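## Task

Remove a single wine glass from the rack and set it standing upright on the counter, with space between it and every other object. Glass is fragile: it is a failure if any glass is thrown, released from more than about a finger's width above a surface, or tips over while no gripper holds it; a bump as hard as dropping it from a thumb's length may also count as a failure. The robot must not topple or be left leaning, or the task fails.

## Robot and tools

ROBOT. An omnidirectional base carries a column about 1.7 m high. A carriage rides up and down it (lift_m, 0 to 1 m) and holds two identical six-joint arms with two-finger grippers. Arm bases sit near 0.57 m + lift_m above the floor; carriage parts hang about 0.15 m lower. A hand reaches 0.78 m from its shoulder but only about 0.38 m below its arm base. The hand is about 0.16 m long, 0.1 m wide (0.14 m open); the wrist camera sticks out 0.11 m to one side; fingertips are thin (about 0.005 m in the closing direction). Parked arm: joints 1 to 6 = 0, 0.05, 0.05, 1.45, 0, 0. Cameras: carriage_camera looks forward and roughly 20 degrees down; left_wrist_camera and right_wrist_camera look past their fingertips. Images are 504x504.

FRAMES. Metres throughout. Base frame: origin on the floor under the base centre, x forward, y left, z up. left_hand and right_hand are reported in it, as the point between the finger pads; quat_wxyz gives hand orientation (hand z along the fingers, fingers open along hand y; an upward-pointing hand with joints 1, 5, 6 at 0 is 1,0,0,0). base_odometry is relative to the base's pose at scene start, counts wheel turns only (slip counts as travel), heading in rad, positive left, -3.142 to 3.142; it drifts a degree or two after turns.

TOOL move. All arguments except cameras form one action; an empty call just reports state and images. base holds exactly one key, an offset from where the base last reported itself: translate_m (forward +, -2 to 2 m), strafe_m (left +, -2 to 2 m) or rotate_rad (counter-clockwise +, -6.3 to 6.3 rad). joints is a dictionary of absolute targets by name, each arm separately: lift_m; left_joint1_rad to left_joint6_rad, left_gripper_m, and the same right_ names. Ranges: joint1 -2.617 to 3.054 (yaw of whole arm, 0 ahead, + left); joint2 0 to 3.141 (shoulder: 0 upper arm back and level, 1.57 vertical, 3.14 forward and level); joint3 0 to 3.141 (elbow, 0 folded, 3.14 straight); joint4 -1.57 to 1.57 (wrist pitch, + lifts the tips); joint5 -1.57 to 1.57 (wrist yaw, + swings tips to the RIGHT, opposite to joint1); joint6 -2.094 to 2.094 (roll about the fingers, + clockwise seen from forearm); gripper 0 to 0.093 m pad gap. speeds caps top speed for this action only: translate_m and strafe_m 0.02 to 0.5 m/s, rotate_rad 0.05 to 1.57 rad/s, lift_m 0.08 to 0.25 m/s (defaults are the maxima). min_time_s (0.1 to 8 s) sets a minimum duration for the arm and gripper motions; it makes paths straighter. An action runs at most 15 s; a base drive halts at 14 s with time_out. Unknown keys make the call invalid; out-of-range values get it refused, and a refusal or a stop cancels the remaining move, wait and finished_scene calls in that reply. Joints omitted may still push toward old targets.

TOOL wait: seconds 0 to 10, optional cameras; returns state and images. TOOL zoom_image: camera name and region [x0, y0, x1, y1] in pixels of that camera's latest image, max 504 by 504. TOOL finished_scene: scene = the current scene's number; irreversible; call nothing after it in the same reply.

RESULTS. pictures lists the returned images in order (they may lag the state slightly). move reads done or the worst status. base_status and joint_status: done (base: wheels turned fully, even if slipping), off_target (resting short, maybe still pushing), contact_stop or time_out (target dropped, holds position), not_followed (a self-collision check withheld that arm's targets; gripper still acts). To free withheld arms, resend one arm's six readings with joint1 swung away from the other, then the other arm in a later call. on_its_own lists uncommanded activity; held at is a target, not a reading. motor_effort is percent of max, bracket = peak; errors up to a few points plus half the value. A falling lift effort while lowering means a hand or load is resting on something. Joint torques are in N m, joints 1 to 3 wrap at ±28. Gripper on a hard object reads up to 0.005 narrower (or 0.002 wider); closed on nothing 0.000 to 0.003. Grip is light just under the first-touch reading and at full force about 0.005 below it. Open well above the reading to release. MOTOR HOT appears at 75 °C; at 100 °C an OVER-TEMPERATURE FAULT drops that arm and gripper for 30 to 60 s or more (limit_stop_at_motor_heat). Heat builds from stretched arms, loads, or pushing, even while you think, since the simulation keeps running between calls; park arms to cool.

CAUTIONS. Hand readings can be off, usually the true hand is lower, especially at long reach or under load; joints may stop short or overshoot, and big moves without min_time_s can stray a few cm. Arms have no contact stop and keep pressing; the base and lift stops may fire late or never, and driving ignores the arms. Never let the arms strike or squeeze each other, including fingers. Avoid tipping: high carriage, stretched or loaded arms, sudden stops, pushing or pulling held things; backing under a counter edge into the column can topple the robot. If stuck after contact, drive about 0.2 m back. Loose objects may occasionally get nudged. Lower glasses gently, release only when resting, and never hit fixed or heavy things.

Each tool is called by a JSON object that holds its "op" and its "data".

## Session

{"op": "move", "data": {}}

Scene clock: 0.00 s.
Joint torques (N m): no reading
base_odometry: x=+0.000 y=+0.000 heading=+0.000
base_status: not commanded
joint_positions: lift_m=+0.300 left_joint1_rad=-0.008 left_joint2_rad=+0.035 left_joint3_rad=+0.038 left_joint4_rad=+1.445 left_joint5_rad=+0.019 left_joint6_rad=+0.047 left_gripper_m=+0.09396 right_joint1_rad=+0.017 right_joint2_rad=+0.047 right_joint3_rad=+0.043 right_joint4_rad=+1.465 right_joint5_rad=-0.047 right_joint6_rad=-0.021 right_gripper_m=+0.09396
joint_status: not commanded
motor_effort: lift_m=+22 drive_wheels=-2
left_hand: x=+0.2633 y=+0.3118 z=+1.3147 quat_wxyz=(+0.998, +0.011, +0.062, +0.019) (m; base frame)
right_hand: x=+0.2601 y=-0.3068 z=+1.3166 quat_wxyz=(+0.998, -0.024, +0.054, -0.001) (m; base frame)
pictures: carriage_camera, left_wrist_camera, right_wrist_camera

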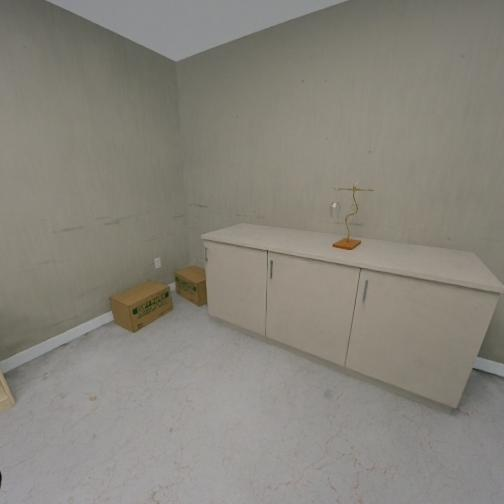

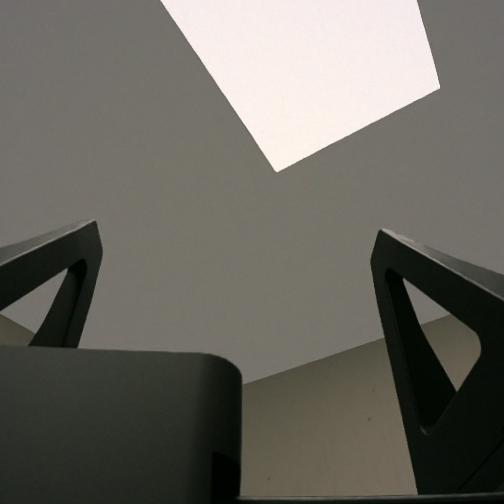

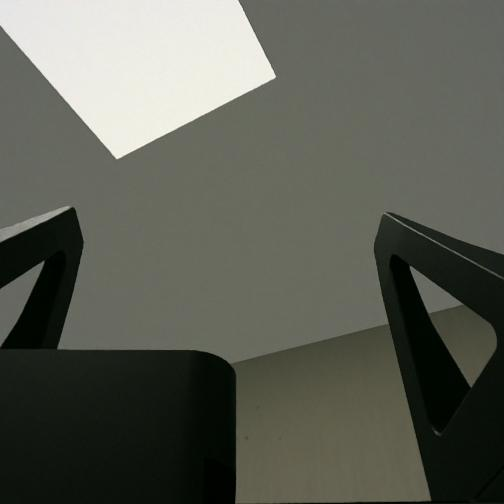

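{"op": "zoom_image", "data": {"camera": "carriage_camera", "region": [300, 160, 400, 260]}}

Scaled by 5.040 from the camera's 504x504 image, which has a finer 720x720 frame.

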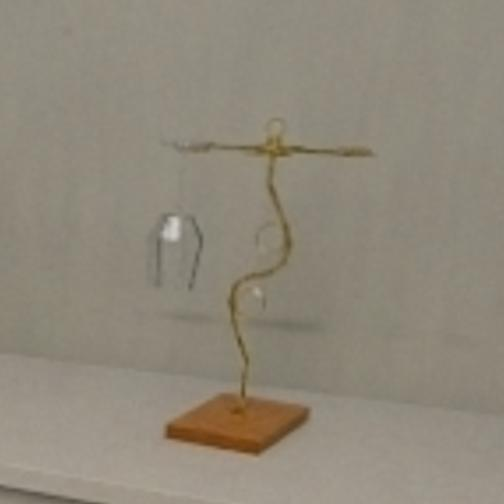

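{"op": "move", "data": {"base": {"rotate_rad": -0.51}, "speeds": {"rotate_rad": 0.4}, "cameras": ["carriage_camera"]}}

{"op": "move", "data": {"base": {"translate_m": 0.5}, "speeds": {"translate_m": 0.2}, "cameras": ["carriage_camera"]}}

{"op": "zoom_image", "data": {"camera": "carriage_camera", "region": [150, 120, 290, 260]}}

Scene clock: 16.77 s.
Joint torques (N m): left_arm=[-0.21 4.11 6.93 -0.19 -0.04 0.05] | right_arm=[0.62 3.71 7.09 -0.15 -0.08 0.05]
move: done
base_odometry: x=+0.000 y=+0.000 heading=-0.510
base_status: done
joint_positions: lift_m=+0.300 left_joint1_rad=-0.008 left_joint2_rad=+0.035 left_joint3_rad=+0.038 left_joint4_rad=+1.445 left_joint5_rad=+0.019 left_joint6_rad=+0.047 left_gripper_m=+0.09396 right_joint1_rad=+0.017 right_joint2_rad=+0.047 right_joint3_rad=+0.043 right_joint4_rad=+1.465 right_joint5_rad=-0.047 right_joint6_rad=-0.021 right_gripper_m=+0.09396
joint_status: not commanded
motor_effort: lift_m=+22(23) drive_wheels=+1(6)
left_hand: x=+0.2633 y=+0.3118 z=+1.3147 quat_wxyz=(+0.998, +0.011, +0.062, +0.019) (m; base frame)
right_hand: x=+0.2601 y=-0.3068 z=+1.3166 quat_wxyz=(+0.998, -0.024, +0.054, -0.001) (m; base frame)
pictures: carriage_camera

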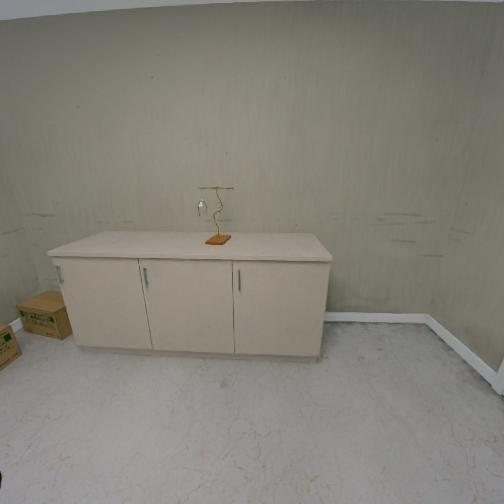

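Scene clock: 20.47 s.
Joint torques (N m): left_arm=[-0.27 4.16 7.08 -0.14 -0.05 0.06] | right_arm=[0.66 3.74 7.12 -0.13 -0.07 0.04]
move: done
base_odometry: x=+0.436 y=-0.244 heading=-0.510
base_status: done
joint_positions: lift_m=+0.300 left_joint1_rad=-0.008 left_joint2_rad=+0.035 left_joint3_rad=+0.038 left_joint4_rad=+1.445 left_joint5_rad=+0.019 left_joint6_rad=+0.047 left_gripper_m=+0.09396 right_joint1_rad=+0.017 right_joint2_rad=+0.047 right_joint3_rad=+0.043 right_joint4_rad=+1.465 right_joint5_rad=-0.047 right_joint6_rad=-0.021 right_gripper_m=+0.09396
joint_status: not commanded
motor_effort: lift_m=+22(23) drive_wheels=+3(9)
left_hand: x=+0.2633 y=+0.3118 z=+1.3147 quat_wxyz=(+0.998, +0.011, +0.062, +0.019) (m; base frame)
right_hand: x=+0.2601 y=-0.3068 z=+1.3166 quat_wxyz=(+0.998, -0.024, +0.054, -0.001) (m; base frame)
pictures: carriage_camera

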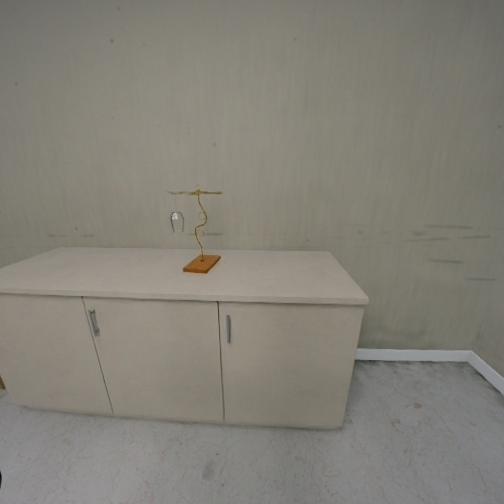

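Scaled by 3.600 from the camera's 504x504 image, which has a finer 720x720 frame.

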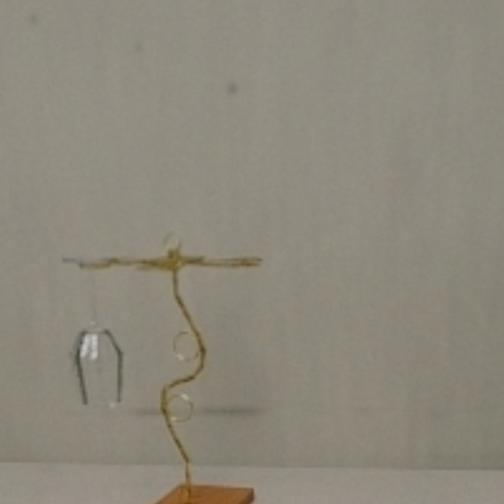

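{"op": "move", "data": {"joints": {"left_joint1_rad": 0, "left_joint2_rad": 1.2, "left_joint3_rad": 1.2, "left_joint4_rad": 0.0, "left_joint5_rad": 0, "left_joint6_rad": 0}, "min_time_s": 4}}

{"op": "move", "data": {"joints": {"left_joint1_rad": 0, "left_joint2_rad": 1.2, "left_joint3_rad": 1.2, "left_joint4_rad": 1.2, "left_joint5_rad": 0, "left_joint6_rad": 0}, "min_time_s": 3, "cameras": ["left_wrist_camera"]}}

{"op": "move", "data": {"joints": {"left_joint1_rad": 0, "left_joint2_rad": 1.2, "left_joint3_rad": 1.2, "left_joint4_rad": 0, "left_joint5_rad": 1.2, "left_joint6_rad": 0}, "min_time_s": 3, "cameras": ["left_wrist_camera"]}}

{"op": "move", "data": {"joints": {"left_joint1_rad": 0, "left_joint2_rad": 1.2, "left_joint3_rad": 0.6, "left_joint4_rad": 0, "left_joint5_rad": 0, "left_joint6_rad": 1.5}, "min_time_s": 3, "cameras": ["left_wrist_camera"]}}

{"op": "move", "data": {"joints": {"left_joint1_rad": 0, "left_joint2_rad": 0.6, "left_joint3_rad": 0.6, "left_joint4_rad": 0, "left_joint5_rad": 0, "left_joint6_rad": 0}, "min_time_s": 3, "cameras": ["left_wrist_camera"]}}

Scene clock: 28.83 s.
Joint torques (N m): left_arm=[0.36 -3.25 11.23 1.81 -0.12 -0.05] | right_arm=[0.66 3.73 7.06 -0.15 -0.09 0.06]
move: done
base_odometry: x=+0.436 y=-0.244 heading=-0.510
base_status: not commanded
joint_positions: lift_m=+0.300 left_joint1_rad=-0.008 left_joint2_rad=+1.187 left_joint3_rad=+1.174 left_joint4_rad=+0.012 left_joint5_rad=+0.012 left_joint6_rad=+0.010 left_gripper_m=+0.09396 right_joint1_rad=+0.017 right_joint2_rad=+0.047 right_joint3_rad=+0.043 right_joint4_rad=+1.465 right_joint5_rad=-0.047 right_joint6_rad=-0.021 right_gripper_m=+0.09396
joint_status: all done
motor_effort: lift_m=+22(23) drive_wheels=+3(3)
left_hand: x=+0.6465 y=+0.3101 z=+1.2999 quat_wxyz=(+0.707, +0.010, +0.708, -0.003) (m; base frame)
right_hand: x=+0.2601 y=-0.3068 z=+1.3166 quat_wxyz=(+0.998, -0.024, +0.054, -0.001) (m; base frame)
pictures: carriage_camera, left_wrist_camera, right_wrist_camera

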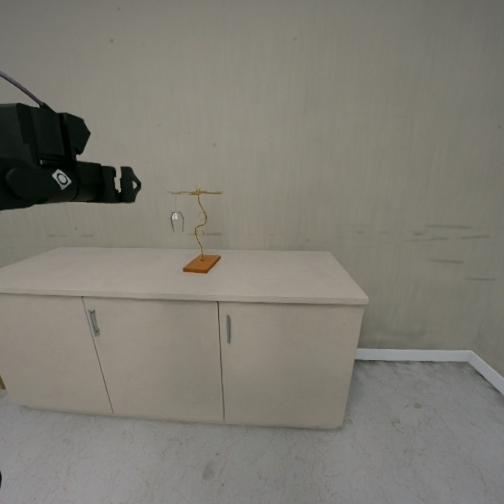

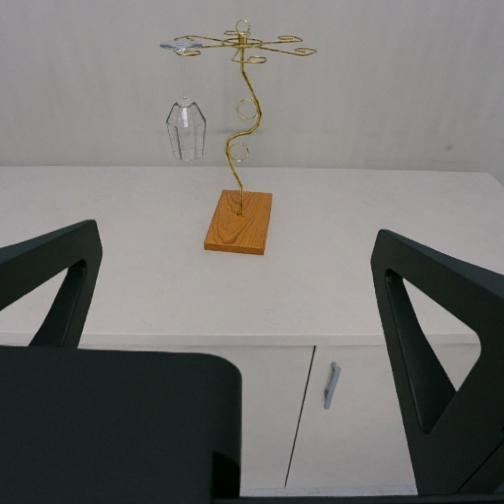

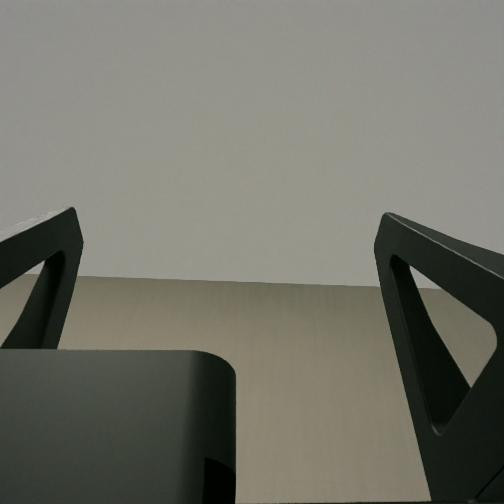

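Scene clock: 32.13 s.
Joint torques (N m): left_arm=[0.39 -1.58 9.1 0.5 -0.17 -0.04] | right_arm=[0.62 3.71 7.06 -0.13 -0.09 0.07]
move: done
base_odometry: x=+0.436 y=-0.244 heading=-0.510
base_status: not commanded
joint_positions: lift_m=+0.300 left_joint1_rad=-0.008 left_joint2_rad=+1.187 left_joint3_rad=+1.178 left_joint4_rad=+1.190 left_joint5_rad=+0.011 left_joint6_rad=+0.010 left_gripper_m=+0.09396 right_joint1_rad=+0.017 right_joint2_rad=+0.047 right_joint3_rad=+0.043 right_joint4_rad=+1.465 right_joint5_rad=-0.047 right_joint6_rad=-0.021 right_gripper_m=+0.09396
joint_status: all done
motor_effort: lift_m=+22(23) drive_wheels=+2(3)
left_hand: x=+0.4924 y=+0.3115 z=+1.5308 quat_wxyz=(+0.981, +0.007, +0.193, +0.000) (m; base frame)
right_hand: x=+0.2601 y=-0.3068 z=+1.3166 quat_wxyz=(+0.998, -0.024, +0.054, -0.001) (m; base frame)
pictures: left_wrist_camera

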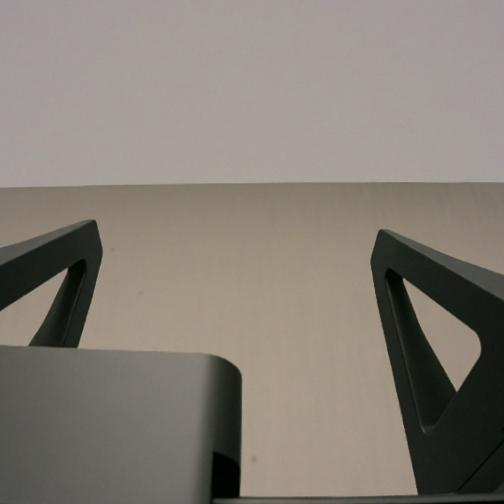

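Scene clock: 35.43 s.
Joint torques (N m): left_arm=[0.24 -2.73 10.35 1.42 0.11 -0.03] | right_arm=[0.64 3.78 7.06 -0.13 -0.1 0.05]
move: done
base_odometry: x=+0.436 y=-0.244 heading=-0.510
base_status: not commanded
joint_positions: lift_m=+0.300 left_joint1_rad=-0.008 left_joint2_rad=+1.187 left_joint3_rad=+1.178 left_joint4_rad=+0.012 left_joint5_rad=+1.187 left_joint6_rad=+0.010 left_gripper_m=+0.09397 right_joint1_rad=+0.017 right_joint2_rad=+0.047 right_joint3_rad=+0.043 right_joint4_rad=+1.465 right_joint5_rad=-0.047 right_joint6_rad=-0.021 right_gripper_m=+0.09396
joint_status: all done
motor_effort: lift_m=+22(23) drive_wheels=+2(3)
left_hand: x=+0.5362 y=+0.1517 z=+1.3018 quat_wxyz=(+0.587, +0.401, +0.582, -0.394) (m; base frame)
right_hand: x=+0.2601 y=-0.3068 z=+1.3166 quat_wxyz=(+0.998, -0.024, +0.054, -0.001) (m; base frame)
pictures: left_wrist_camera

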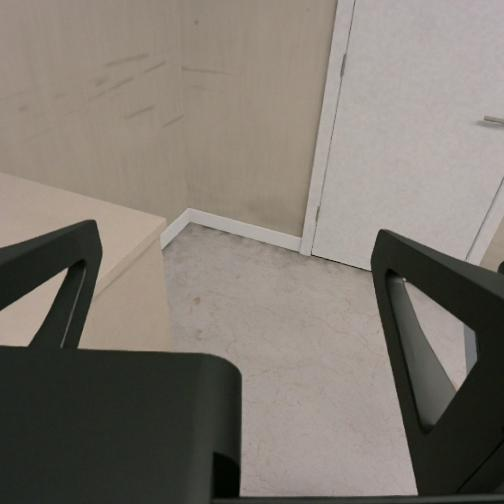

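Scene clock: 38.77 s.
Joint torques (N m): left_arm=[0.27 -2.86 7.56 1.73 -0.09 0.08] | right_arm=[0.62 3.79 7.09 -0.15 -0.07 0.05]
move: done
base_odometry: x=+0.436 y=-0.244 heading=-0.510
base_status: not commanded
joint_positions: lift_m=+0.300 left_joint1_rad=-0.008 left_joint2_rad=+1.187 left_joint3_rad=+0.609 left_joint4_rad=+0.006 left_joint5_rad=+0.013 left_joint6_rad=+1.488 left_gripper_m=+0.09396 right_joint1_rad=+0.017 right_joint2_rad=+0.047 right_joint3_rad=+0.043 right_joint4_rad=+1.465 right_joint5_rad=-0.047 right_joint6_rad=-0.021 right_gripper_m=+0.09396
joint_status: all done
motor_effort: lift_m=+22(23) drive_wheels=+3(3)
left_hand: x=+0.5993 y=+0.3102 z=+1.0258 quat_wxyz=(+0.358, +0.599, +0.641, +0.319) (m; base frame)
right_hand: x=+0.2601 y=-0.3068 z=+1.3166 quat_wxyz=(+0.998, -0.024, +0.054, -0.001) (m; base frame)
pictures: left_wrist_camera

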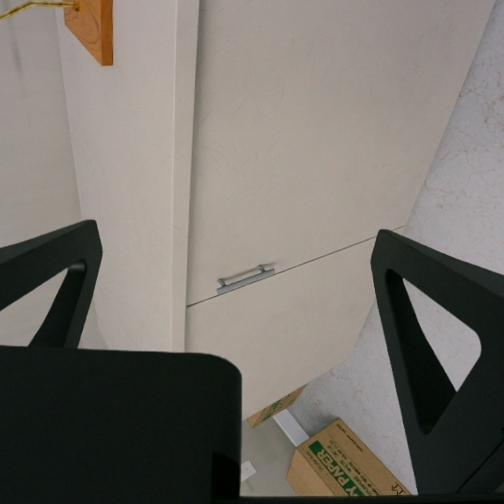

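Scene clock: 42.10 s.
Joint torques (N m): left_arm=[0.36 -0.28 7.77 1.93 -0.13 -0.08] | right_arm=[0.68 3.66 7.02 -0.16 -0.08 0.05]
move: done
base_odometry: x=+0.436 y=-0.244 heading=-0.511
base_status: not commanded
joint_positions: lift_m=+0.300 left_joint1_rad=-0.008 left_joint2_rad=+0.607 left_joint3_rad=+0.609 left_joint4_rad=+0.006 left_joint5_rad=+0.011 left_joint6_rad=+0.011 left_gripper_m=+0.09397 right_joint1_rad=+0.017 right_joint2_rad=+0.047 right_joint3_rad=+0.043 right_joint4_rad=+1.465 right_joint5_rad=-0.047 right_joint6_rad=-0.021 right_gripper_m=+0.09396
joint_status: all done
motor_effort: lift_m=+22(23) drive_wheels=+3(3)
left_hand: x=+0.5277 y=+0.3112 z=+1.2117 quat_wxyz=(+0.710, +0.011, +0.704, -0.003) (m; base frame)
right_hand: x=+0.2601 y=-0.3068 z=+1.3166 quat_wxyz=(+0.998, -0.024, +0.054, -0.001) (m; base frame)
pictures: left_wrist_camera

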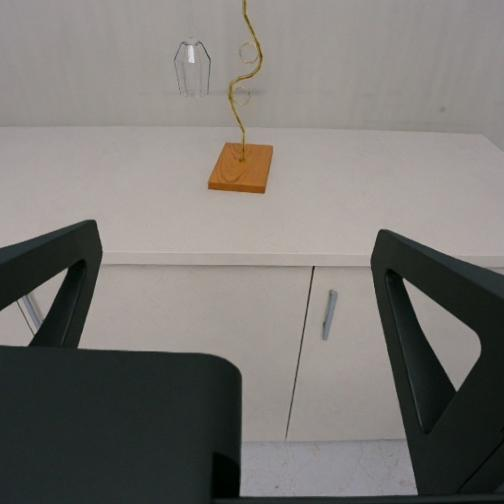

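{"op": "move", "data": {"base": {"rotate_rad": -0.035}, "speeds": {"rotate_rad": 0.3}, "cameras": []}}

{"op": "move", "data": {"base": {"translate_m": 0.3}, "speeds": {"translate_m": 0.15}, "joints": {"lift_m": 0.4}}}

{"op": "zoom_image", "data": {"camera": "left_wrist_camera", "region": [100, 0, 350, 250]}}

Scene clock: 60.43 s.
Joint torques (N m): left_arm=[0.38 -0.1 7.97 1.92 -0.1 -0.03] | right_arm=[0.59 3.73 7.05 -0.14 -0.08 0.06]
move: done
base_odometry: x=+0.436 y=-0.244 heading=-0.545
base_status: done
joint_positions: lift_m=+0.300 left_joint1_rad=-0.007 left_joint2_rad=+0.604 left_joint3_rad=+0.608 left_joint4_rad=+0.005 left_joint5_rad=+0.009 left_joint6_rad=+0.010 left_gripper_m=+0.09397 right_joint1_rad=+0.017 right_joint2_rad=+0.047 right_joint3_rad=+0.043 right_joint4_rad=+1.464 right_joint5_rad=-0.047 right_joint6_rad=-0.021 right_gripper_m=+0.09396
joint_status: not commanded
motor_effort: lift_m=+22(23) drive_wheels=-5(6)
left_hand: x=+0.5272 y=+0.3119 z=+1.2117 quat_wxyz=(+0.710, +0.009, +0.704, -0.002) (m; base frame)
right_hand: x=+0.2604 y=-0.3068 z=+1.3165 quat_wxyz=(+0.998, -0.024, +0.055, -0.001) (m; base frame)
pictures: none
No camera images: "cameras" was empty.

Scene clock: 63.43 s.
Joint torques (N m): left_arm=[0.27 0.06 8.68 1.94 -0.12 -0.01] | right_arm=[0.58 3.74 7.06 -0.13 -0.07 0.04]
move: done
base_odometry: x=+0.693 y=-0.400 heading=-0.546
base_status: done
joint_positions: lift_m=+0.400 left_joint1_rad=-0.007 left_joint2_rad=+0.604 left_joint3_rad=+0.601 left_joint4_rad=+0.004 left_joint5_rad=+0.009 left_joint6_rad=+0.010 left_gripper_m=+0.09397 right_joint1_rad=+0.017 right_joint2_rad=+0.047 right_joint3_rad=+0.043 right_joint4_rad=+1.464 right_joint5_rad=-0.047 right_joint6_rad=-0.021 right_gripper_m=+0.09396
joint_status: all done
motor_effort: lift_m=+23(29) drive_wheels=+3(9)
left_hand: x=+0.5274 y=+0.3119 z=+1.3083 quat_wxyz=(+0.708, +0.009, +0.706, -0.002) (m; base frame)
right_hand: x=+0.2604 y=-0.3068 z=+1.4164 quat_wxyz=(+0.998, -0.024, +0.055, -0.001) (m; base frame)
pictures: carriage_camera, left_wrist_camera, right_wrist_camera

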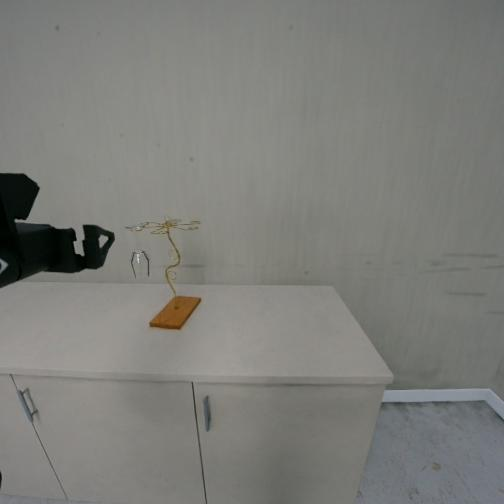

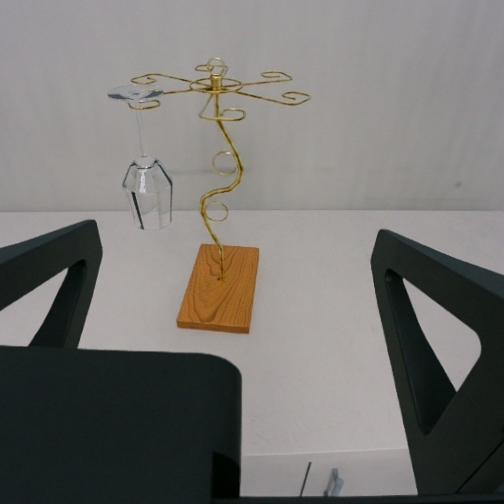

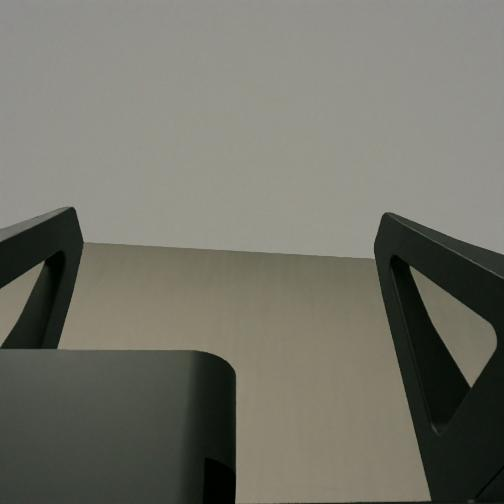

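Scaled by 2.016 from the camera's 504x504 image, which has a finer 720x720 frame.

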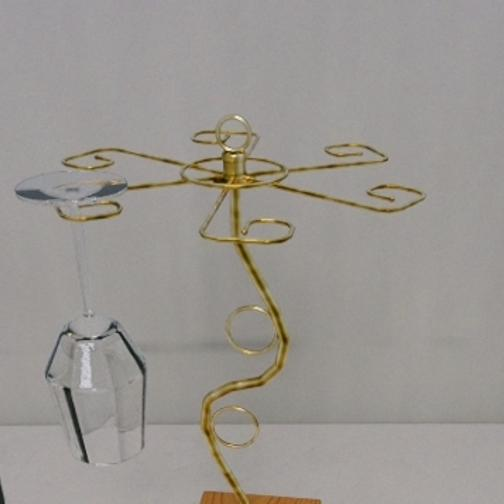

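{"op": "move", "data": {"base": {"translate_m": 0.12}, "speeds": {"translate_m": 0.1}, "cameras": ["left_wrist_camera"]}}

{"op": "zoom_image", "data": {"camera": "left_wrist_camera", "region": [50, 0, 350, 300]}}

Scene clock: 72.73 s.
Joint torques (N m): left_arm=[0.39 -0.02 8.5 1.96 -0.13 -0.05] | right_arm=[0.64 3.73 7.25 -0.14 -0.08 0.05]
move: done
base_odometry: x=+0.795 y=-0.463 heading=-0.546
base_status: done
joint_positions: lift_m=+0.400 left_joint1_rad=-0.007 left_joint2_rad=+0.604 left_joint3_rad=+0.601 left_joint4_rad=+0.002 left_joint5_rad=+0.009 left_joint6_rad=+0.010 left_gripper_m=+0.09397 right_joint1_rad=+0.017 right_joint2_rad=+0.047 right_joint3_rad=+0.043 right_joint4_rad=+1.465 right_joint5_rad=-0.047 right_joint6_rad=-0.021 right_gripper_m=+0.09396
joint_status: not commanded
motor_effort: lift_m=+23(24) drive_wheels=+3(9)
left_hand: x=+0.5275 y=+0.3119 z=+1.3076 quat_wxyz=(+0.707, +0.009, +0.707, -0.002) (m; base frame)
right_hand: x=+0.2602 y=-0.3068 z=+1.4164 quat_wxyz=(+0.998, -0.024, +0.054, -0.001) (m; base frame)
pictures: left_wrist_camera

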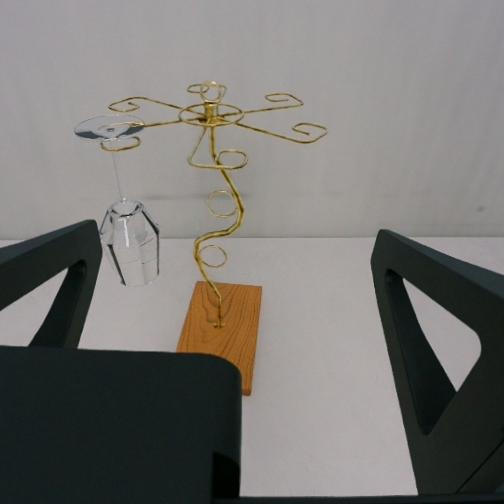

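Scaled by 1.680 from the camera's 504x504 image, which has a finer 720x720 frame.

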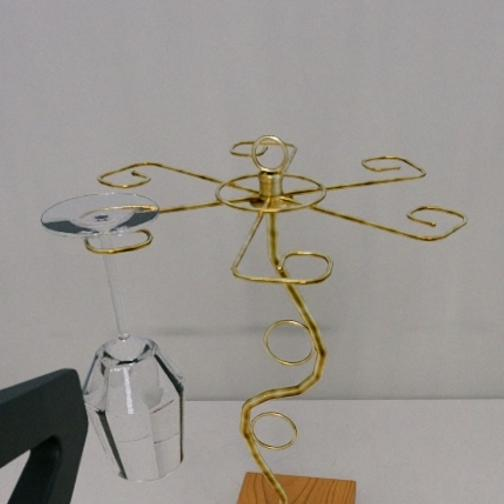

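{"op": "move", "data": {"joints": {"left_joint1_rad": 0.2, "left_joint2_rad": 1.1, "left_joint3_rad": 1.1, "left_joint4_rad": -0.45, "left_joint5_rad": 0, "left_joint6_rad": 0, "lift_m": 0.6}, "min_time_s": 3, "cameras": ["left_wrist_camera"]}}

{"op": "zoom_image", "data": {"camera": "left_wrist_camera", "region": [130, 0, 430, 300]}}

Scene clock: 81.90 s.
Joint torques (N m): left_arm=[0.29 -2.24 11.11 1.8 -0.11 -0.05] | right_arm=[0.68 3.73 7.09 -0.15 -0.09 0.05]
move: done
base_odometry: x=+0.795 y=-0.463 heading=-0.546
base_status: not commanded
joint_positions: lift_m=+0.600 left_joint1_rad=+0.193 left_joint2_rad=+1.088 left_joint3_rad=+1.074 left_joint4_rad=-0.438 left_joint5_rad=+0.009 left_joint6_rad=+0.009 left_gripper_m=+0.09397 right_joint1_rad=+0.017 right_joint2_rad=+0.047 right_joint3_rad=+0.043 right_joint4_rad=+1.465 right_joint5_rad=-0.047 right_joint6_rad=-0.021 right_gripper_m=+0.09396
joint_status: all done
motor_effort: lift_m=+23(29) drive_wheels=+3(5)
left_hand: x=+0.5915 y=+0.3841 z=+1.4806 quat_wxyz=(+0.528, -0.075, +0.844, +0.050) (m; base frame)
right_hand: x=+0.2602 y=-0.3068 z=+1.6164 quat_wxyz=(+0.998, -0.024, +0.054, -0.001) (m; base frame)
pictures: left_wrist_camera

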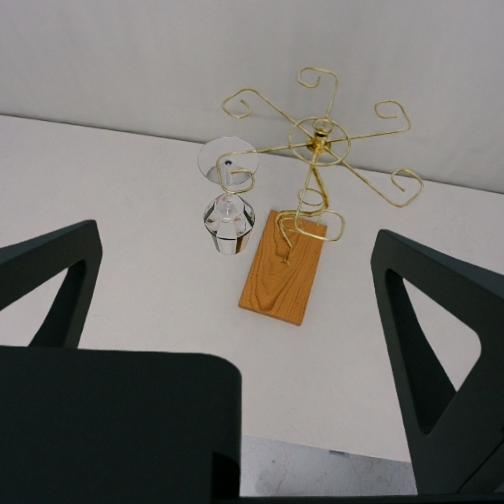

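Scaled by 1.680 from the camera's 504x504 image, which has a finer 720x720 frame.

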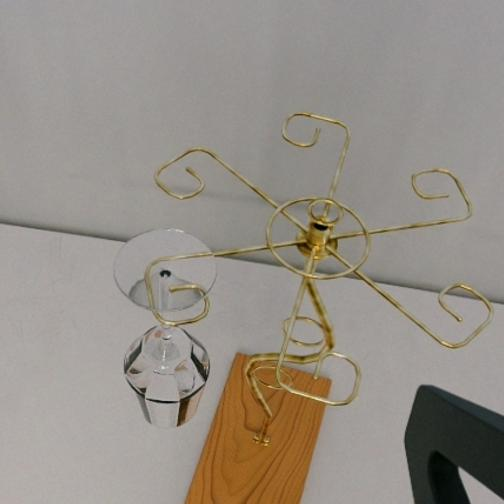

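{"op": "move", "data": {"base": {"translate_m": -0.15}, "speeds": {"translate_m": 0.15}, "cameras": []}}

{"op": "move", "data": {"joints": {"left_joint1_rad": 0.684, "left_joint2_rad": 1.57, "left_joint3_rad": 1.2, "left_joint4_rad": 1.484, "left_joint5_rad": 1.389, "left_joint6_rad": 1.837}, "min_time_s": 4, "cameras": []}}

{"op": "move", "data": {"joints": {"left_joint1_rad": 0.684, "left_joint2_rad": 2.176, "left_joint3_rad": 2.002, "left_joint4_rad": 1.484, "left_joint5_rad": 1.389, "left_joint6_rad": 1.837, "lift_m": 0.142}, "min_time_s": 4}}

Scene clock: 96.57 s.
Joint torques (N m): left_arm=[0.2 -2.61 11.08 1.83 -0.1 -0.04] | right_arm=[0.68 3.77 7.04 -0.16 -0.07 0.04]
move: done
base_odometry: x=+0.667 y=-0.385 heading=-0.547
base_status: done
joint_positions: lift_m=+0.600 left_joint1_rad=+0.193 left_joint2_rad=+1.092 left_joint3_rad=+1.074 left_joint4_rad=-0.441 left_joint5_rad=+0.009 left_joint6_rad=+0.009 left_gripper_m=+0.09397 right_joint1_rad=+0.017 right_joint2_rad=+0.047 right_joint3_rad=+0.043 right_joint4_rad=+1.464 right_joint5_rad=-0.047 right_joint6_rad=-0.021 right_gripper_m=+0.09396
joint_status: not commanded
motor_effort: lift_m=+23(24) drive_wheels=-4(10)
left_hand: x=+0.5919 y=+0.3842 z=+1.4785 quat_wxyz=(+0.525, -0.076, +0.846, +0.049) (m; base frame)
right_hand: x=+0.2605 y=-0.3068 z=+1.6164 quat_wxyz=(+0.998, -0.024, +0.055, -0.001) (m; base frame)
pictures: none
No camera images: "cameras" was empty.

Scene clock: 100.87 s.
Joint torques (N m): left_arm=[-0.18 -6.39 7.28 0.49 -0.5 -0.02] | right_arm=[0.68 3.78 7.13 -0.13 -0.09 0.05]
move: not_followed
base_odometry: x=+0.667 y=-0.385 heading=-0.547
base_status: not commanded
joint_positions: lift_m=+0.600 left_joint1_rad=+0.651 left_joint2_rad=+1.528 left_joint3_rad=+1.171 left_joint4_rad=+1.336 left_joint5_rad=+1.275 left_joint6_rad=+1.694 left_gripper_m=+0.09398 right_joint1_rad=+0.017 right_joint2_rad=+0.047 right_joint3_rad=+0.043 right_joint4_rad=+1.464 right_joint5_rad=-0.047 right_joint6_rad=-0.021 right_gripper_m=+0.09396
joint_status: left_joint1_rad not_followed (moved +0.458 of +0.491); left_joint2_rad not_followed (moved +0.436 of +0.478); left_joint3_rad not_followed (moved +0.097 of +0.126); left_joint4_rad not_followed (moved +1.777 of +1.925); left_joint5_rad not_followed (moved +1.266 of +1.380); left_joint6_rad not_followed (moved +1.685 of +1.828)
motor_effort: lift_m=+23(24) drive_wheels=-4(5)
left_hand: x=+0.5942 y=+0.3821 z=+1.6364 quat_wxyz=(+0.458, +0.611, -0.081, +0.641) (m; base frame)
right_hand: x=+0.2605 y=-0.3068 z=+1.6164 quat_wxyz=(+0.998, -0.024, +0.055, -0.001) (m; base frame)
pictures: none
joint command not followed: on one or more control steps a check withheld the commanded joint targets of the left arm, and it was not sent them on those steps. On the call's last step the targets were still withheld.
cause: the commanded joint targets, or the way to them, would bring two parts of the arm too close to each other (its wrist (the part past joint 4) and its wrist camera, with left_joint5_rad and left_joint6_rad between them).
No camera images: "cameras" was empty.

Scene clock: 105.17 s.
Joint torques (N m): left_arm=[-0.32 -6.41 7.39 0.53 -0.48 -0.02] | right_arm=[0.65 3.71 7.13 -0.12 -0.09 0.05]
move: not_followed
base_odometry: x=+0.667 y=-0.385 heading=-0.547
base_status: not commanded
joint_positions: lift_m=+0.142 left_joint1_rad=+0.651 left_joint2_rad=+1.528 left_joint3_rad=+1.171 left_joint4_rad=+1.334 left_joint5_rad=+1.274 left_joint6_rad=+1.694 left_gripper_m=+0.09398 right_joint1_rad=+0.017 right_joint2_rad=+0.047 right_joint3_rad=+0.043 right_joint4_rad=+1.464 right_joint5_rad=-0.047 right_joint6_rad=-0.021 right_gripper_m=+0.09396
joint_status: left_joint1_rad not_followed (moved +0.000 of +0.033); left_joint2_rad not_followed (moved +0.000 of +0.648); left_joint3_rad not_followed (moved +0.000 of +0.831); left_joint4_rad not_followed (moved -0.001 of +0.148); left_joint5_rad not_followed (moved -0.001 of +0.114); left_joint6_rad not_followed (moved +0.000 of +0.143); the others done
motor_effort: lift_m=+20(21) drive_wheels=-5(5)
left_hand: x=+0.5944 y=+0.3823 z=+1.1788 quat_wxyz=(+0.459, +0.610, -0.080, +0.641) (m; base frame)
right_hand: x=+0.2605 y=-0.3068 z=+1.1588 quat_wxyz=(+0.998, -0.024, +0.055, -0.001) (m; base frame)
pictures: carriage_camera, left_wrist_camera, right_wrist_camera
joint command not followed: on one or more control steps a check withheld the commanded joint targets of the left arm, and it was not sent them on those steps. On the call's last step the targets were still withheld.
cause: the commanded joint targets, or the way to them, would bring two parts of the arm too close to each other (its wrist (the part past joint 4) and its wrist camera, with left_joint5_rad and left_joint6_rad between them).

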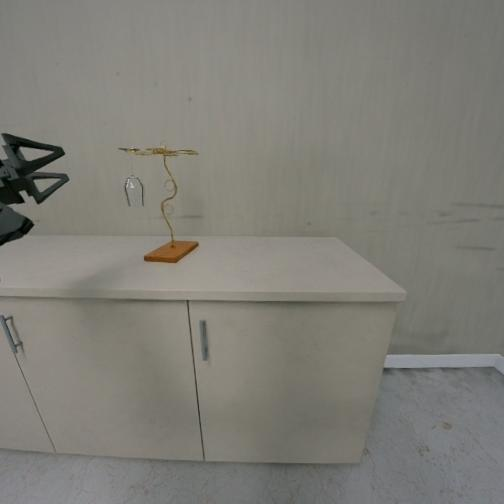

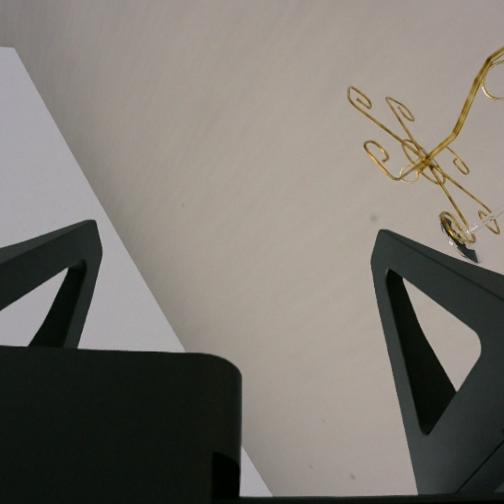

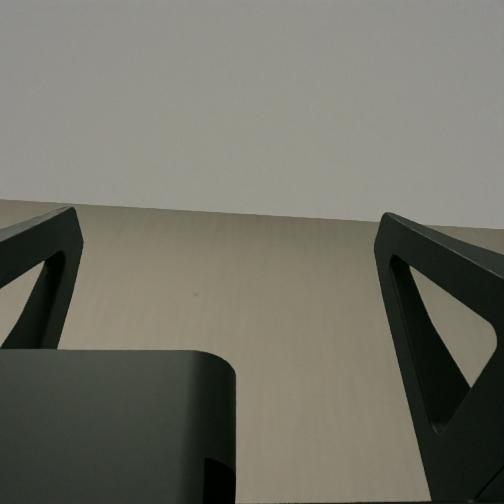

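{"op": "move", "data": {"joints": {"left_joint1_rad": 0.684, "left_joint2_rad": 1.528, "left_joint3_rad": 1.171, "left_joint4_rad": 1.4, "left_joint5_rad": 1.2, "left_joint6_rad": 2.07}, "min_time_s": 2, "cameras": []}}

{"op": "move", "data": {"joints": {"left_joint1_rad": 0.684, "left_joint2_rad": 1.528, "left_joint3_rad": 1.171, "left_joint4_rad": 1.4, "left_joint5_rad": 1.5, "left_joint6_rad": 2.07}, "min_time_s": 3, "cameras": ["carriage_camera", "left_wrist_camera"]}}

Scene clock: 115.60 s.
Joint torques (N m): left_arm=[0.03 -9.09 6.49 0.52 -0.55 0.11] | right_arm=[0.59 3.77 7.08 -0.12 -0.09 0.06]
move: done
base_odometry: x=+0.667 y=-0.385 heading=-0.547
base_status: not commanded
joint_positions: lift_m=+0.142 left_joint1_rad=+0.680 left_joint2_rad=+1.556 left_joint3_rad=+1.180 left_joint4_rad=+1.402 left_joint5_rad=+1.211 left_joint6_rad=+2.059 left_gripper_m=+0.09398 right_joint1_rad=+0.017 right_joint2_rad=+0.047 right_joint3_rad=+0.043 right_joint4_rad=+1.464 right_joint5_rad=-0.047 right_joint6_rad=-0.021 right_gripper_m=+0.09396
joint_status: all done
motor_effort: lift_m=+20(21) drive_wheels=-4(5)
left_hand: x=+0.5955 y=+0.4000 z=+1.1864 quat_wxyz=(+0.309, +0.564, -0.178, +0.745) (m; base frame)
right_hand: x=+0.2605 y=-0.3068 z=+1.1588 quat_wxyz=(+0.998, -0.024, +0.055, -0.001) (m; base frame)
pictures: none
held back during your reply time (left arm), on 90 control steps: two parts of the arm were too close to each other, or the arm's last command would have brought them too close.
led back after a hold (left arm): the arm was led back toward your command in small steps, so it may still be short of it.
joint command not followed: on one or more control steps a check withheld the commanded joint targets of the left arm, and it was not sent them on those steps.
cause: the commanded joint targets, or the way to them, would bring two parts of the arm too close to each other (its wrist (the part past joint 4) and its wrist camera, with left_joint5_rad and left_joint6_rad between them).
No camera images: "cameras" was empty.

Scene clock: 118.90 s.
Joint torques (N m): left_arm=[-0.25 -6.41 7.39 0.53 -0.53 0.04] | right_arm=[0.68 3.75 7.09 -0.14 -0.09 0.06]
move: not_followed
base_odometry: x=+0.667 y=-0.385 heading=-0.547
base_status: not commanded
joint_positions: lift_m=+0.142 left_joint1_rad=+0.680 left_joint2_rad=+1.556 left_joint3_rad=+1.180 left_joint4_rad=+1.402 left_joint5_rad=+1.292 left_joint6_rad=+2.060 left_gripper_m=+0.09398 right_joint1_rad=+0.017 right_joint2_rad=+0.047 right_joint3_rad=+0.043 right_joint4_rad=+1.464 right_joint5_rad=-0.047 right_joint6_rad=-0.021 right_gripper_m=+0.09396
joint_status: left_joint1_rad not_followed (moved +0.000 of +0.004); left_joint2_rad not_followed (moved +0.000 of -0.028); left_joint3_rad not_followed (moved +0.000 of -0.009); left_joint4_rad not_followed (moved +0.000 of -0.002); left_joint5_rad not_followed (moved +0.081 of +0.289); left_joint6_rad not_followed (moved +0.001 of +0.011)
motor_effort: lift_m=+21(21) drive_wheels=-4(5)
left_hand: x=+0.5929 y=+0.3921 z=+1.1749 quat_wxyz=(+0.312, +0.584, -0.204, +0.721) (m; base frame)
right_hand: x=+0.2605 y=-0.3068 z=+1.1588 quat_wxyz=(+0.998, -0.024, +0.055, -0.001) (m; base frame)
pictures: carriage_camera, left_wrist_camera
joint command not followed: on one or more control steps a check withheld the commanded joint targets of the left arm, and it was not sent them on those steps. On the call's last step the targets were still withheld.
cause: the commanded joint targets, or the way to them, would bring two parts of the arm too close to each other (its wrist (the part past joint 4) and its wrist camera, with left_joint5_rad and left_joint6_rad between them).

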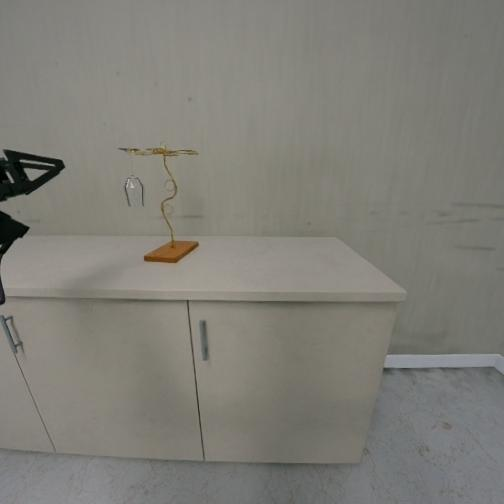

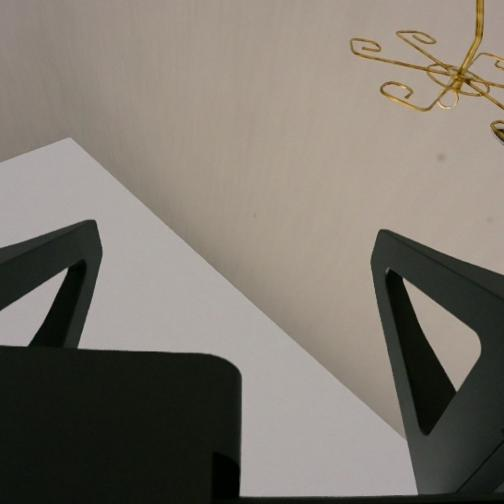

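{"op": "move", "data": {"joints": {"left_joint1_rad": 0.694, "left_joint2_rad": 1.556, "left_joint3_rad": 1.180, "left_joint4_rad": 1.402, "left_joint5_rad": 1.1, "left_joint6_rad": 2.043}, "min_time_s": 2, "cameras": []}}

{"op": "move", "data": {"joints": {"left_joint1_rad": 0.694, "left_joint2_rad": 2.007, "left_joint3_rad": 1.641, "left_joint4_rad": 1.4835, "left_joint5_rad": 1.25, "left_joint6_rad": 2.043, "lift_m": 0.161}, "min_time_s": 3, "cameras": ["carriage_camera", "left_wrist_camera"]}}

Scene clock: 125.73 s.
Joint torques (N m): left_arm=[0.36 -6.56 7.6 0.59 -0.6 -0.04] | right_arm=[0.62 3.74 7.06 -0.14 -0.08 0.05]
move: done
base_odometry: x=+0.667 y=-0.385 heading=-0.547
base_status: not commanded
joint_positions: lift_m=+0.142 left_joint1_rad=+0.684 left_joint2_rad=+1.556 left_joint3_rad=+1.180 left_joint4_rad=+1.402 left_joint5_rad=+1.111 left_joint6_rad=+2.053 left_gripper_m=+0.09398 right_joint1_rad=+0.017 right_joint2_rad=+0.047 right_joint3_rad=+0.043 right_joint4_rad=+1.464 right_joint5_rad=-0.047 right_joint6_rad=-0.021 right_gripper_m=+0.09396
joint_status: all done
motor_effort: lift_m=+20(21) drive_wheels=-4(5)
left_hand: x=+0.5971 y=+0.4123 z=+1.2000 quat_wxyz=(+0.303, +0.538, -0.144, +0.773) (m; base frame)
right_hand: x=+0.2605 y=-0.3068 z=+1.1588 quat_wxyz=(+0.998, -0.024, +0.055, -0.001) (m; base frame)
pictures: none
held back during your reply time (left arm), on 90 control steps: two parts of the arm were too close to each other, or the arm's last command would have brought them too close.
joint command not followed: on one or more control steps a check withheld the commanded joint targets of the left arm, and it was not sent them on those steps.
cause: the commanded joint targets, or the way to them, would bring two parts of the arm too close to each other (its forearm (the part past joint 3) and its wrist camera, with the joints from left_joint4_rad to left_joint6_rad between them).
No camera images: "cameras" was empty.

Scene clock: 129.03 s.
Joint torques (N m): left_arm=[0.44 -8.42 9.39 0.49 -0.44 -0.03] | right_arm=[0.66 3.73 7.08 -0.13 -0.09 0.07]
move: done
base_odometry: x=+0.667 y=-0.385 heading=-0.547
base_status: not commanded
joint_positions: lift_m=+0.161 left_joint1_rad=+0.684 left_joint2_rad=+1.985 left_joint3_rad=+1.618 left_joint4_rad=+1.474 left_joint5_rad=+1.237 left_joint6_rad=+2.052 left_gripper_m=+0.09398 right_joint1_rad=+0.017 right_joint2_rad=+0.047 right_joint3_rad=+0.043 right_joint4_rad=+1.463 right_joint5_rad=-0.047 right_joint6_rad=-0.021 right_gripper_m=+0.09396
joint_status: all done
motor_effort: lift_m=+24(29) drive_wheels=-4(5)
left_hand: x=+0.6726 y=+0.4631 z=+1.1868 quat_wxyz=(+0.290, +0.555, -0.212, +0.750) (m; base frame)
right_hand: x=+0.2606 y=-0.3068 z=+1.1774 quat_wxyz=(+0.998, -0.024, +0.055, -0.001) (m; base frame)
pictures: carriage_camera, left_wrist_camera

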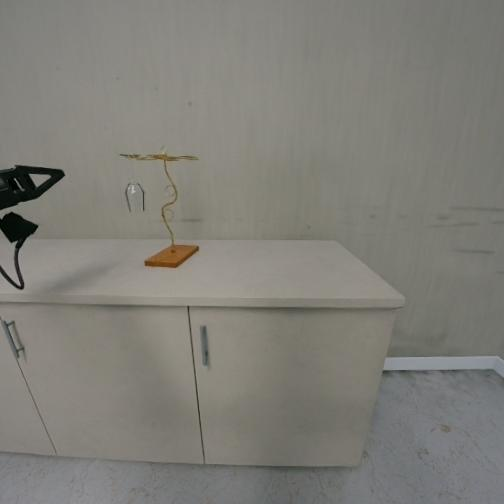

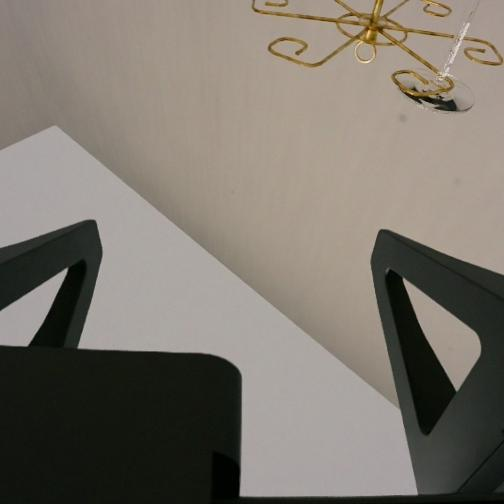

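{"op": "move", "data": {"base": {"translate_m": 0.10}, "speeds": {"translate_m": 0.1}, "cameras": ["left_wrist_camera"]}}

{"op": "move", "data": {"base": {"strafe_m": 0.05}, "speeds": {"strafe_m": 0.1}, "cameras": ["carriage_camera", "left_wrist_camera"]}}

Scene clock: 135.07 s.
Joint torques (N m): left_arm=[-0.08 -8.61 9.43 0.53 -0.43 -0.04] | right_arm=[0.64 3.73 7.1 -0.1 -0.09 0.04]
move: done
base_odometry: x=+0.752 y=-0.437 heading=-0.547
base_status: done
joint_positions: lift_m=+0.161 left_joint1_rad=+0.691 left_joint2_rad=+1.987 left_joint3_rad=+1.619 left_joint4_rad=+1.478 left_joint5_rad=+1.238 left_joint6_rad=+2.052 left_gripper_m=+0.09398 right_joint1_rad=+0.017 right_joint2_rad=+0.047 right_joint3_rad=+0.043 right_joint4_rad=+1.464 right_joint5_rad=-0.047 right_joint6_rad=-0.021 right_gripper_m=+0.09396
joint_status: not commanded
motor_effort: lift_m=+23(24) drive_wheels=+1(8)
left_hand: x=+0.6718 y=+0.4658 z=+1.1862 quat_wxyz=(+0.287, +0.556, -0.211, +0.751) (m; base frame)
right_hand: x=+0.2604 y=-0.3068 z=+1.1774 quat_wxyz=(+0.998, -0.024, +0.055, -0.001) (m; base frame)
pictures: left_wrist_camera

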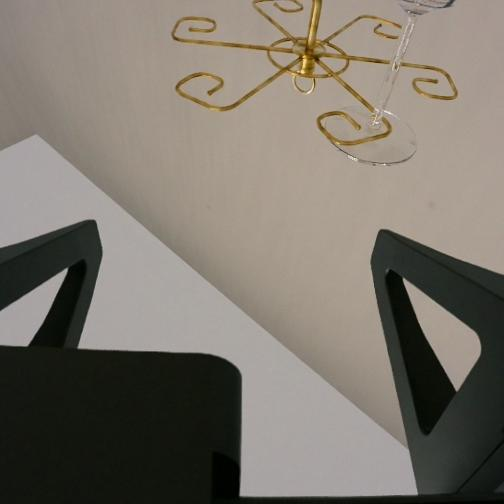

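Scene clock: 136.33 s.
Joint torques (N m): left_arm=[-0.27 -8.58 9.46 0.42 -0.4 -0.05] | right_arm=[0.65 3.71 7.08 -0.11 -0.08 0.04]
move: done
base_odometry: x=+0.779 y=-0.394 heading=-0.547
base_status: done
joint_positions: lift_m=+0.161 left_joint1_rad=+0.692 left_joint2_rad=+1.987 left_joint3_rad=+1.621 left_joint4_rad=+1.480 left_joint5_rad=+1.238 left_joint6_rad=+2.052 left_gripper_m=+0.09398 right_joint1_rad=+0.017 right_joint2_rad=+0.047 right_joint3_rad=+0.043 right_joint4_rad=+1.464 right_joint5_rad=-0.047 right_joint6_rad=-0.021 right_gripper_m=+0.09396
joint_status: not commanded
motor_effort: lift_m=+24(24) drive_wheels=+0(6)
left_hand: x=+0.6712 y=+0.4661 z=+1.1868 quat_wxyz=(+0.285, +0.555, -0.212, +0.752) (m; base frame)
right_hand: x=+0.2604 y=-0.3068 z=+1.1774 quat_wxyz=(+0.998, -0.024, +0.055, -0.001) (m; base frame)
pictures: carriage_camera, left_wrist_camera

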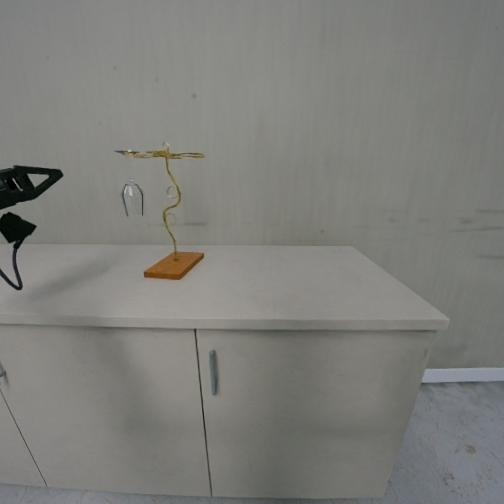

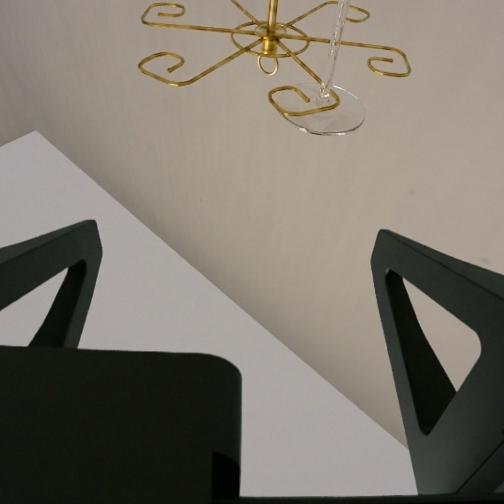

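{"op": "move", "data": {"base": {"translate_m": 0.07}, "speeds": {"translate_m": 0.08}, "cameras": ["carriage_camera", "left_wrist_camera"]}}

{"op": "zoom_image", "data": {"camera": "left_wrist_camera", "region": [100, 0, 400, 300]}}

{"op": "zoom_image", "data": {"camera": "carriage_camera", "region": [0, 120, 200, 320]}}

Scene clock: 140.33 s.
Joint torques (N m): left_arm=[-0.09 -8.53 9.36 0.43 -0.42 -0.04] | right_arm=[0.62 3.71 7.16 -0.12 -0.08 0.04]
move: done
base_odometry: x=+0.838 y=-0.431 heading=-0.547
base_status: done
joint_positions: lift_m=+0.161 left_joint1_rad=+0.692 left_joint2_rad=+1.987 left_joint3_rad=+1.621 left_joint4_rad=+1.480 left_joint5_rad=+1.238 left_joint6_rad=+2.052 left_gripper_m=+0.09398 right_joint1_rad=+0.017 right_joint2_rad=+0.047 right_joint3_rad=+0.043 right_joint4_rad=+1.464 right_joint5_rad=-0.047 right_joint6_rad=-0.021 right_gripper_m=+0.09396
joint_status: not commanded
motor_effort: lift_m=+24(24) drive_wheels=+1(7)
left_hand: x=+0.6713 y=+0.4659 z=+1.1868 quat_wxyz=(+0.285, +0.555, -0.212, +0.752) (m; base frame)
right_hand: x=+0.2603 y=-0.3068 z=+1.1774 quat_wxyz=(+0.998, -0.024, +0.055, -0.001) (m; base frame)
pictures: carriage_camera, left_wrist_camera

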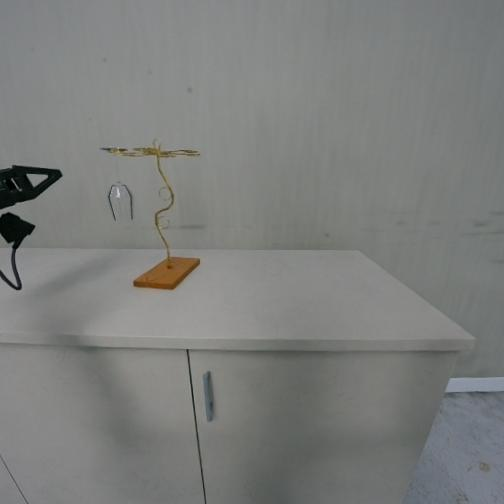

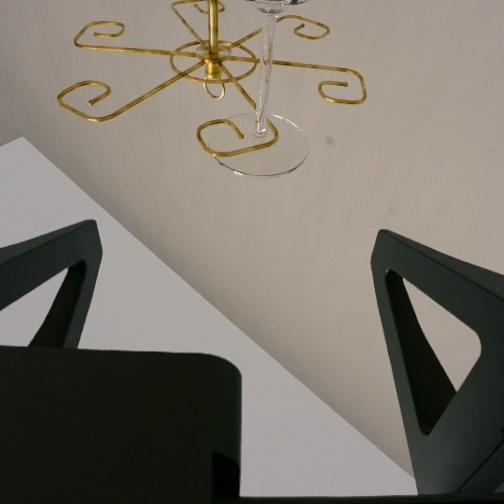

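Scaled by 1.680 from the camera's 504x504 image, which has a finer 720x720 frame.

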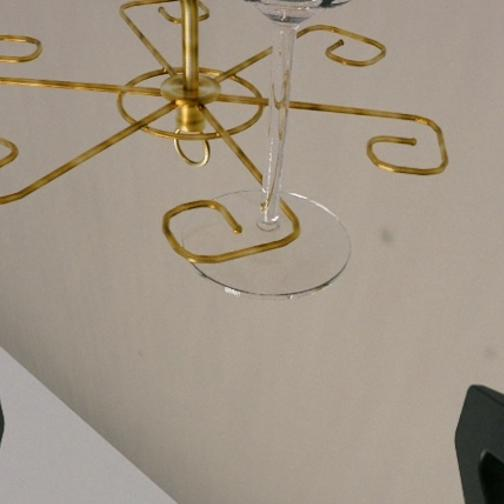

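Scaled by 2.520 from the camera's 504x504 image, which has a finer 720x720 frame.

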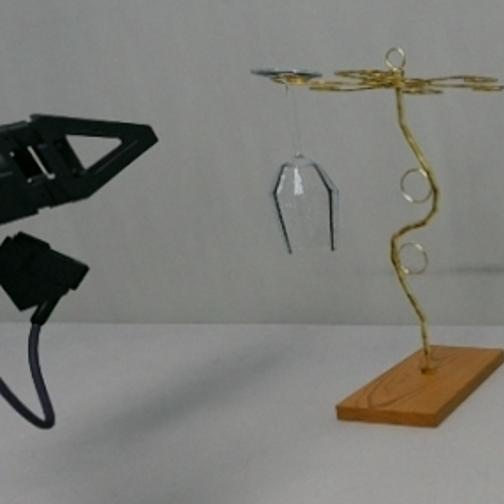

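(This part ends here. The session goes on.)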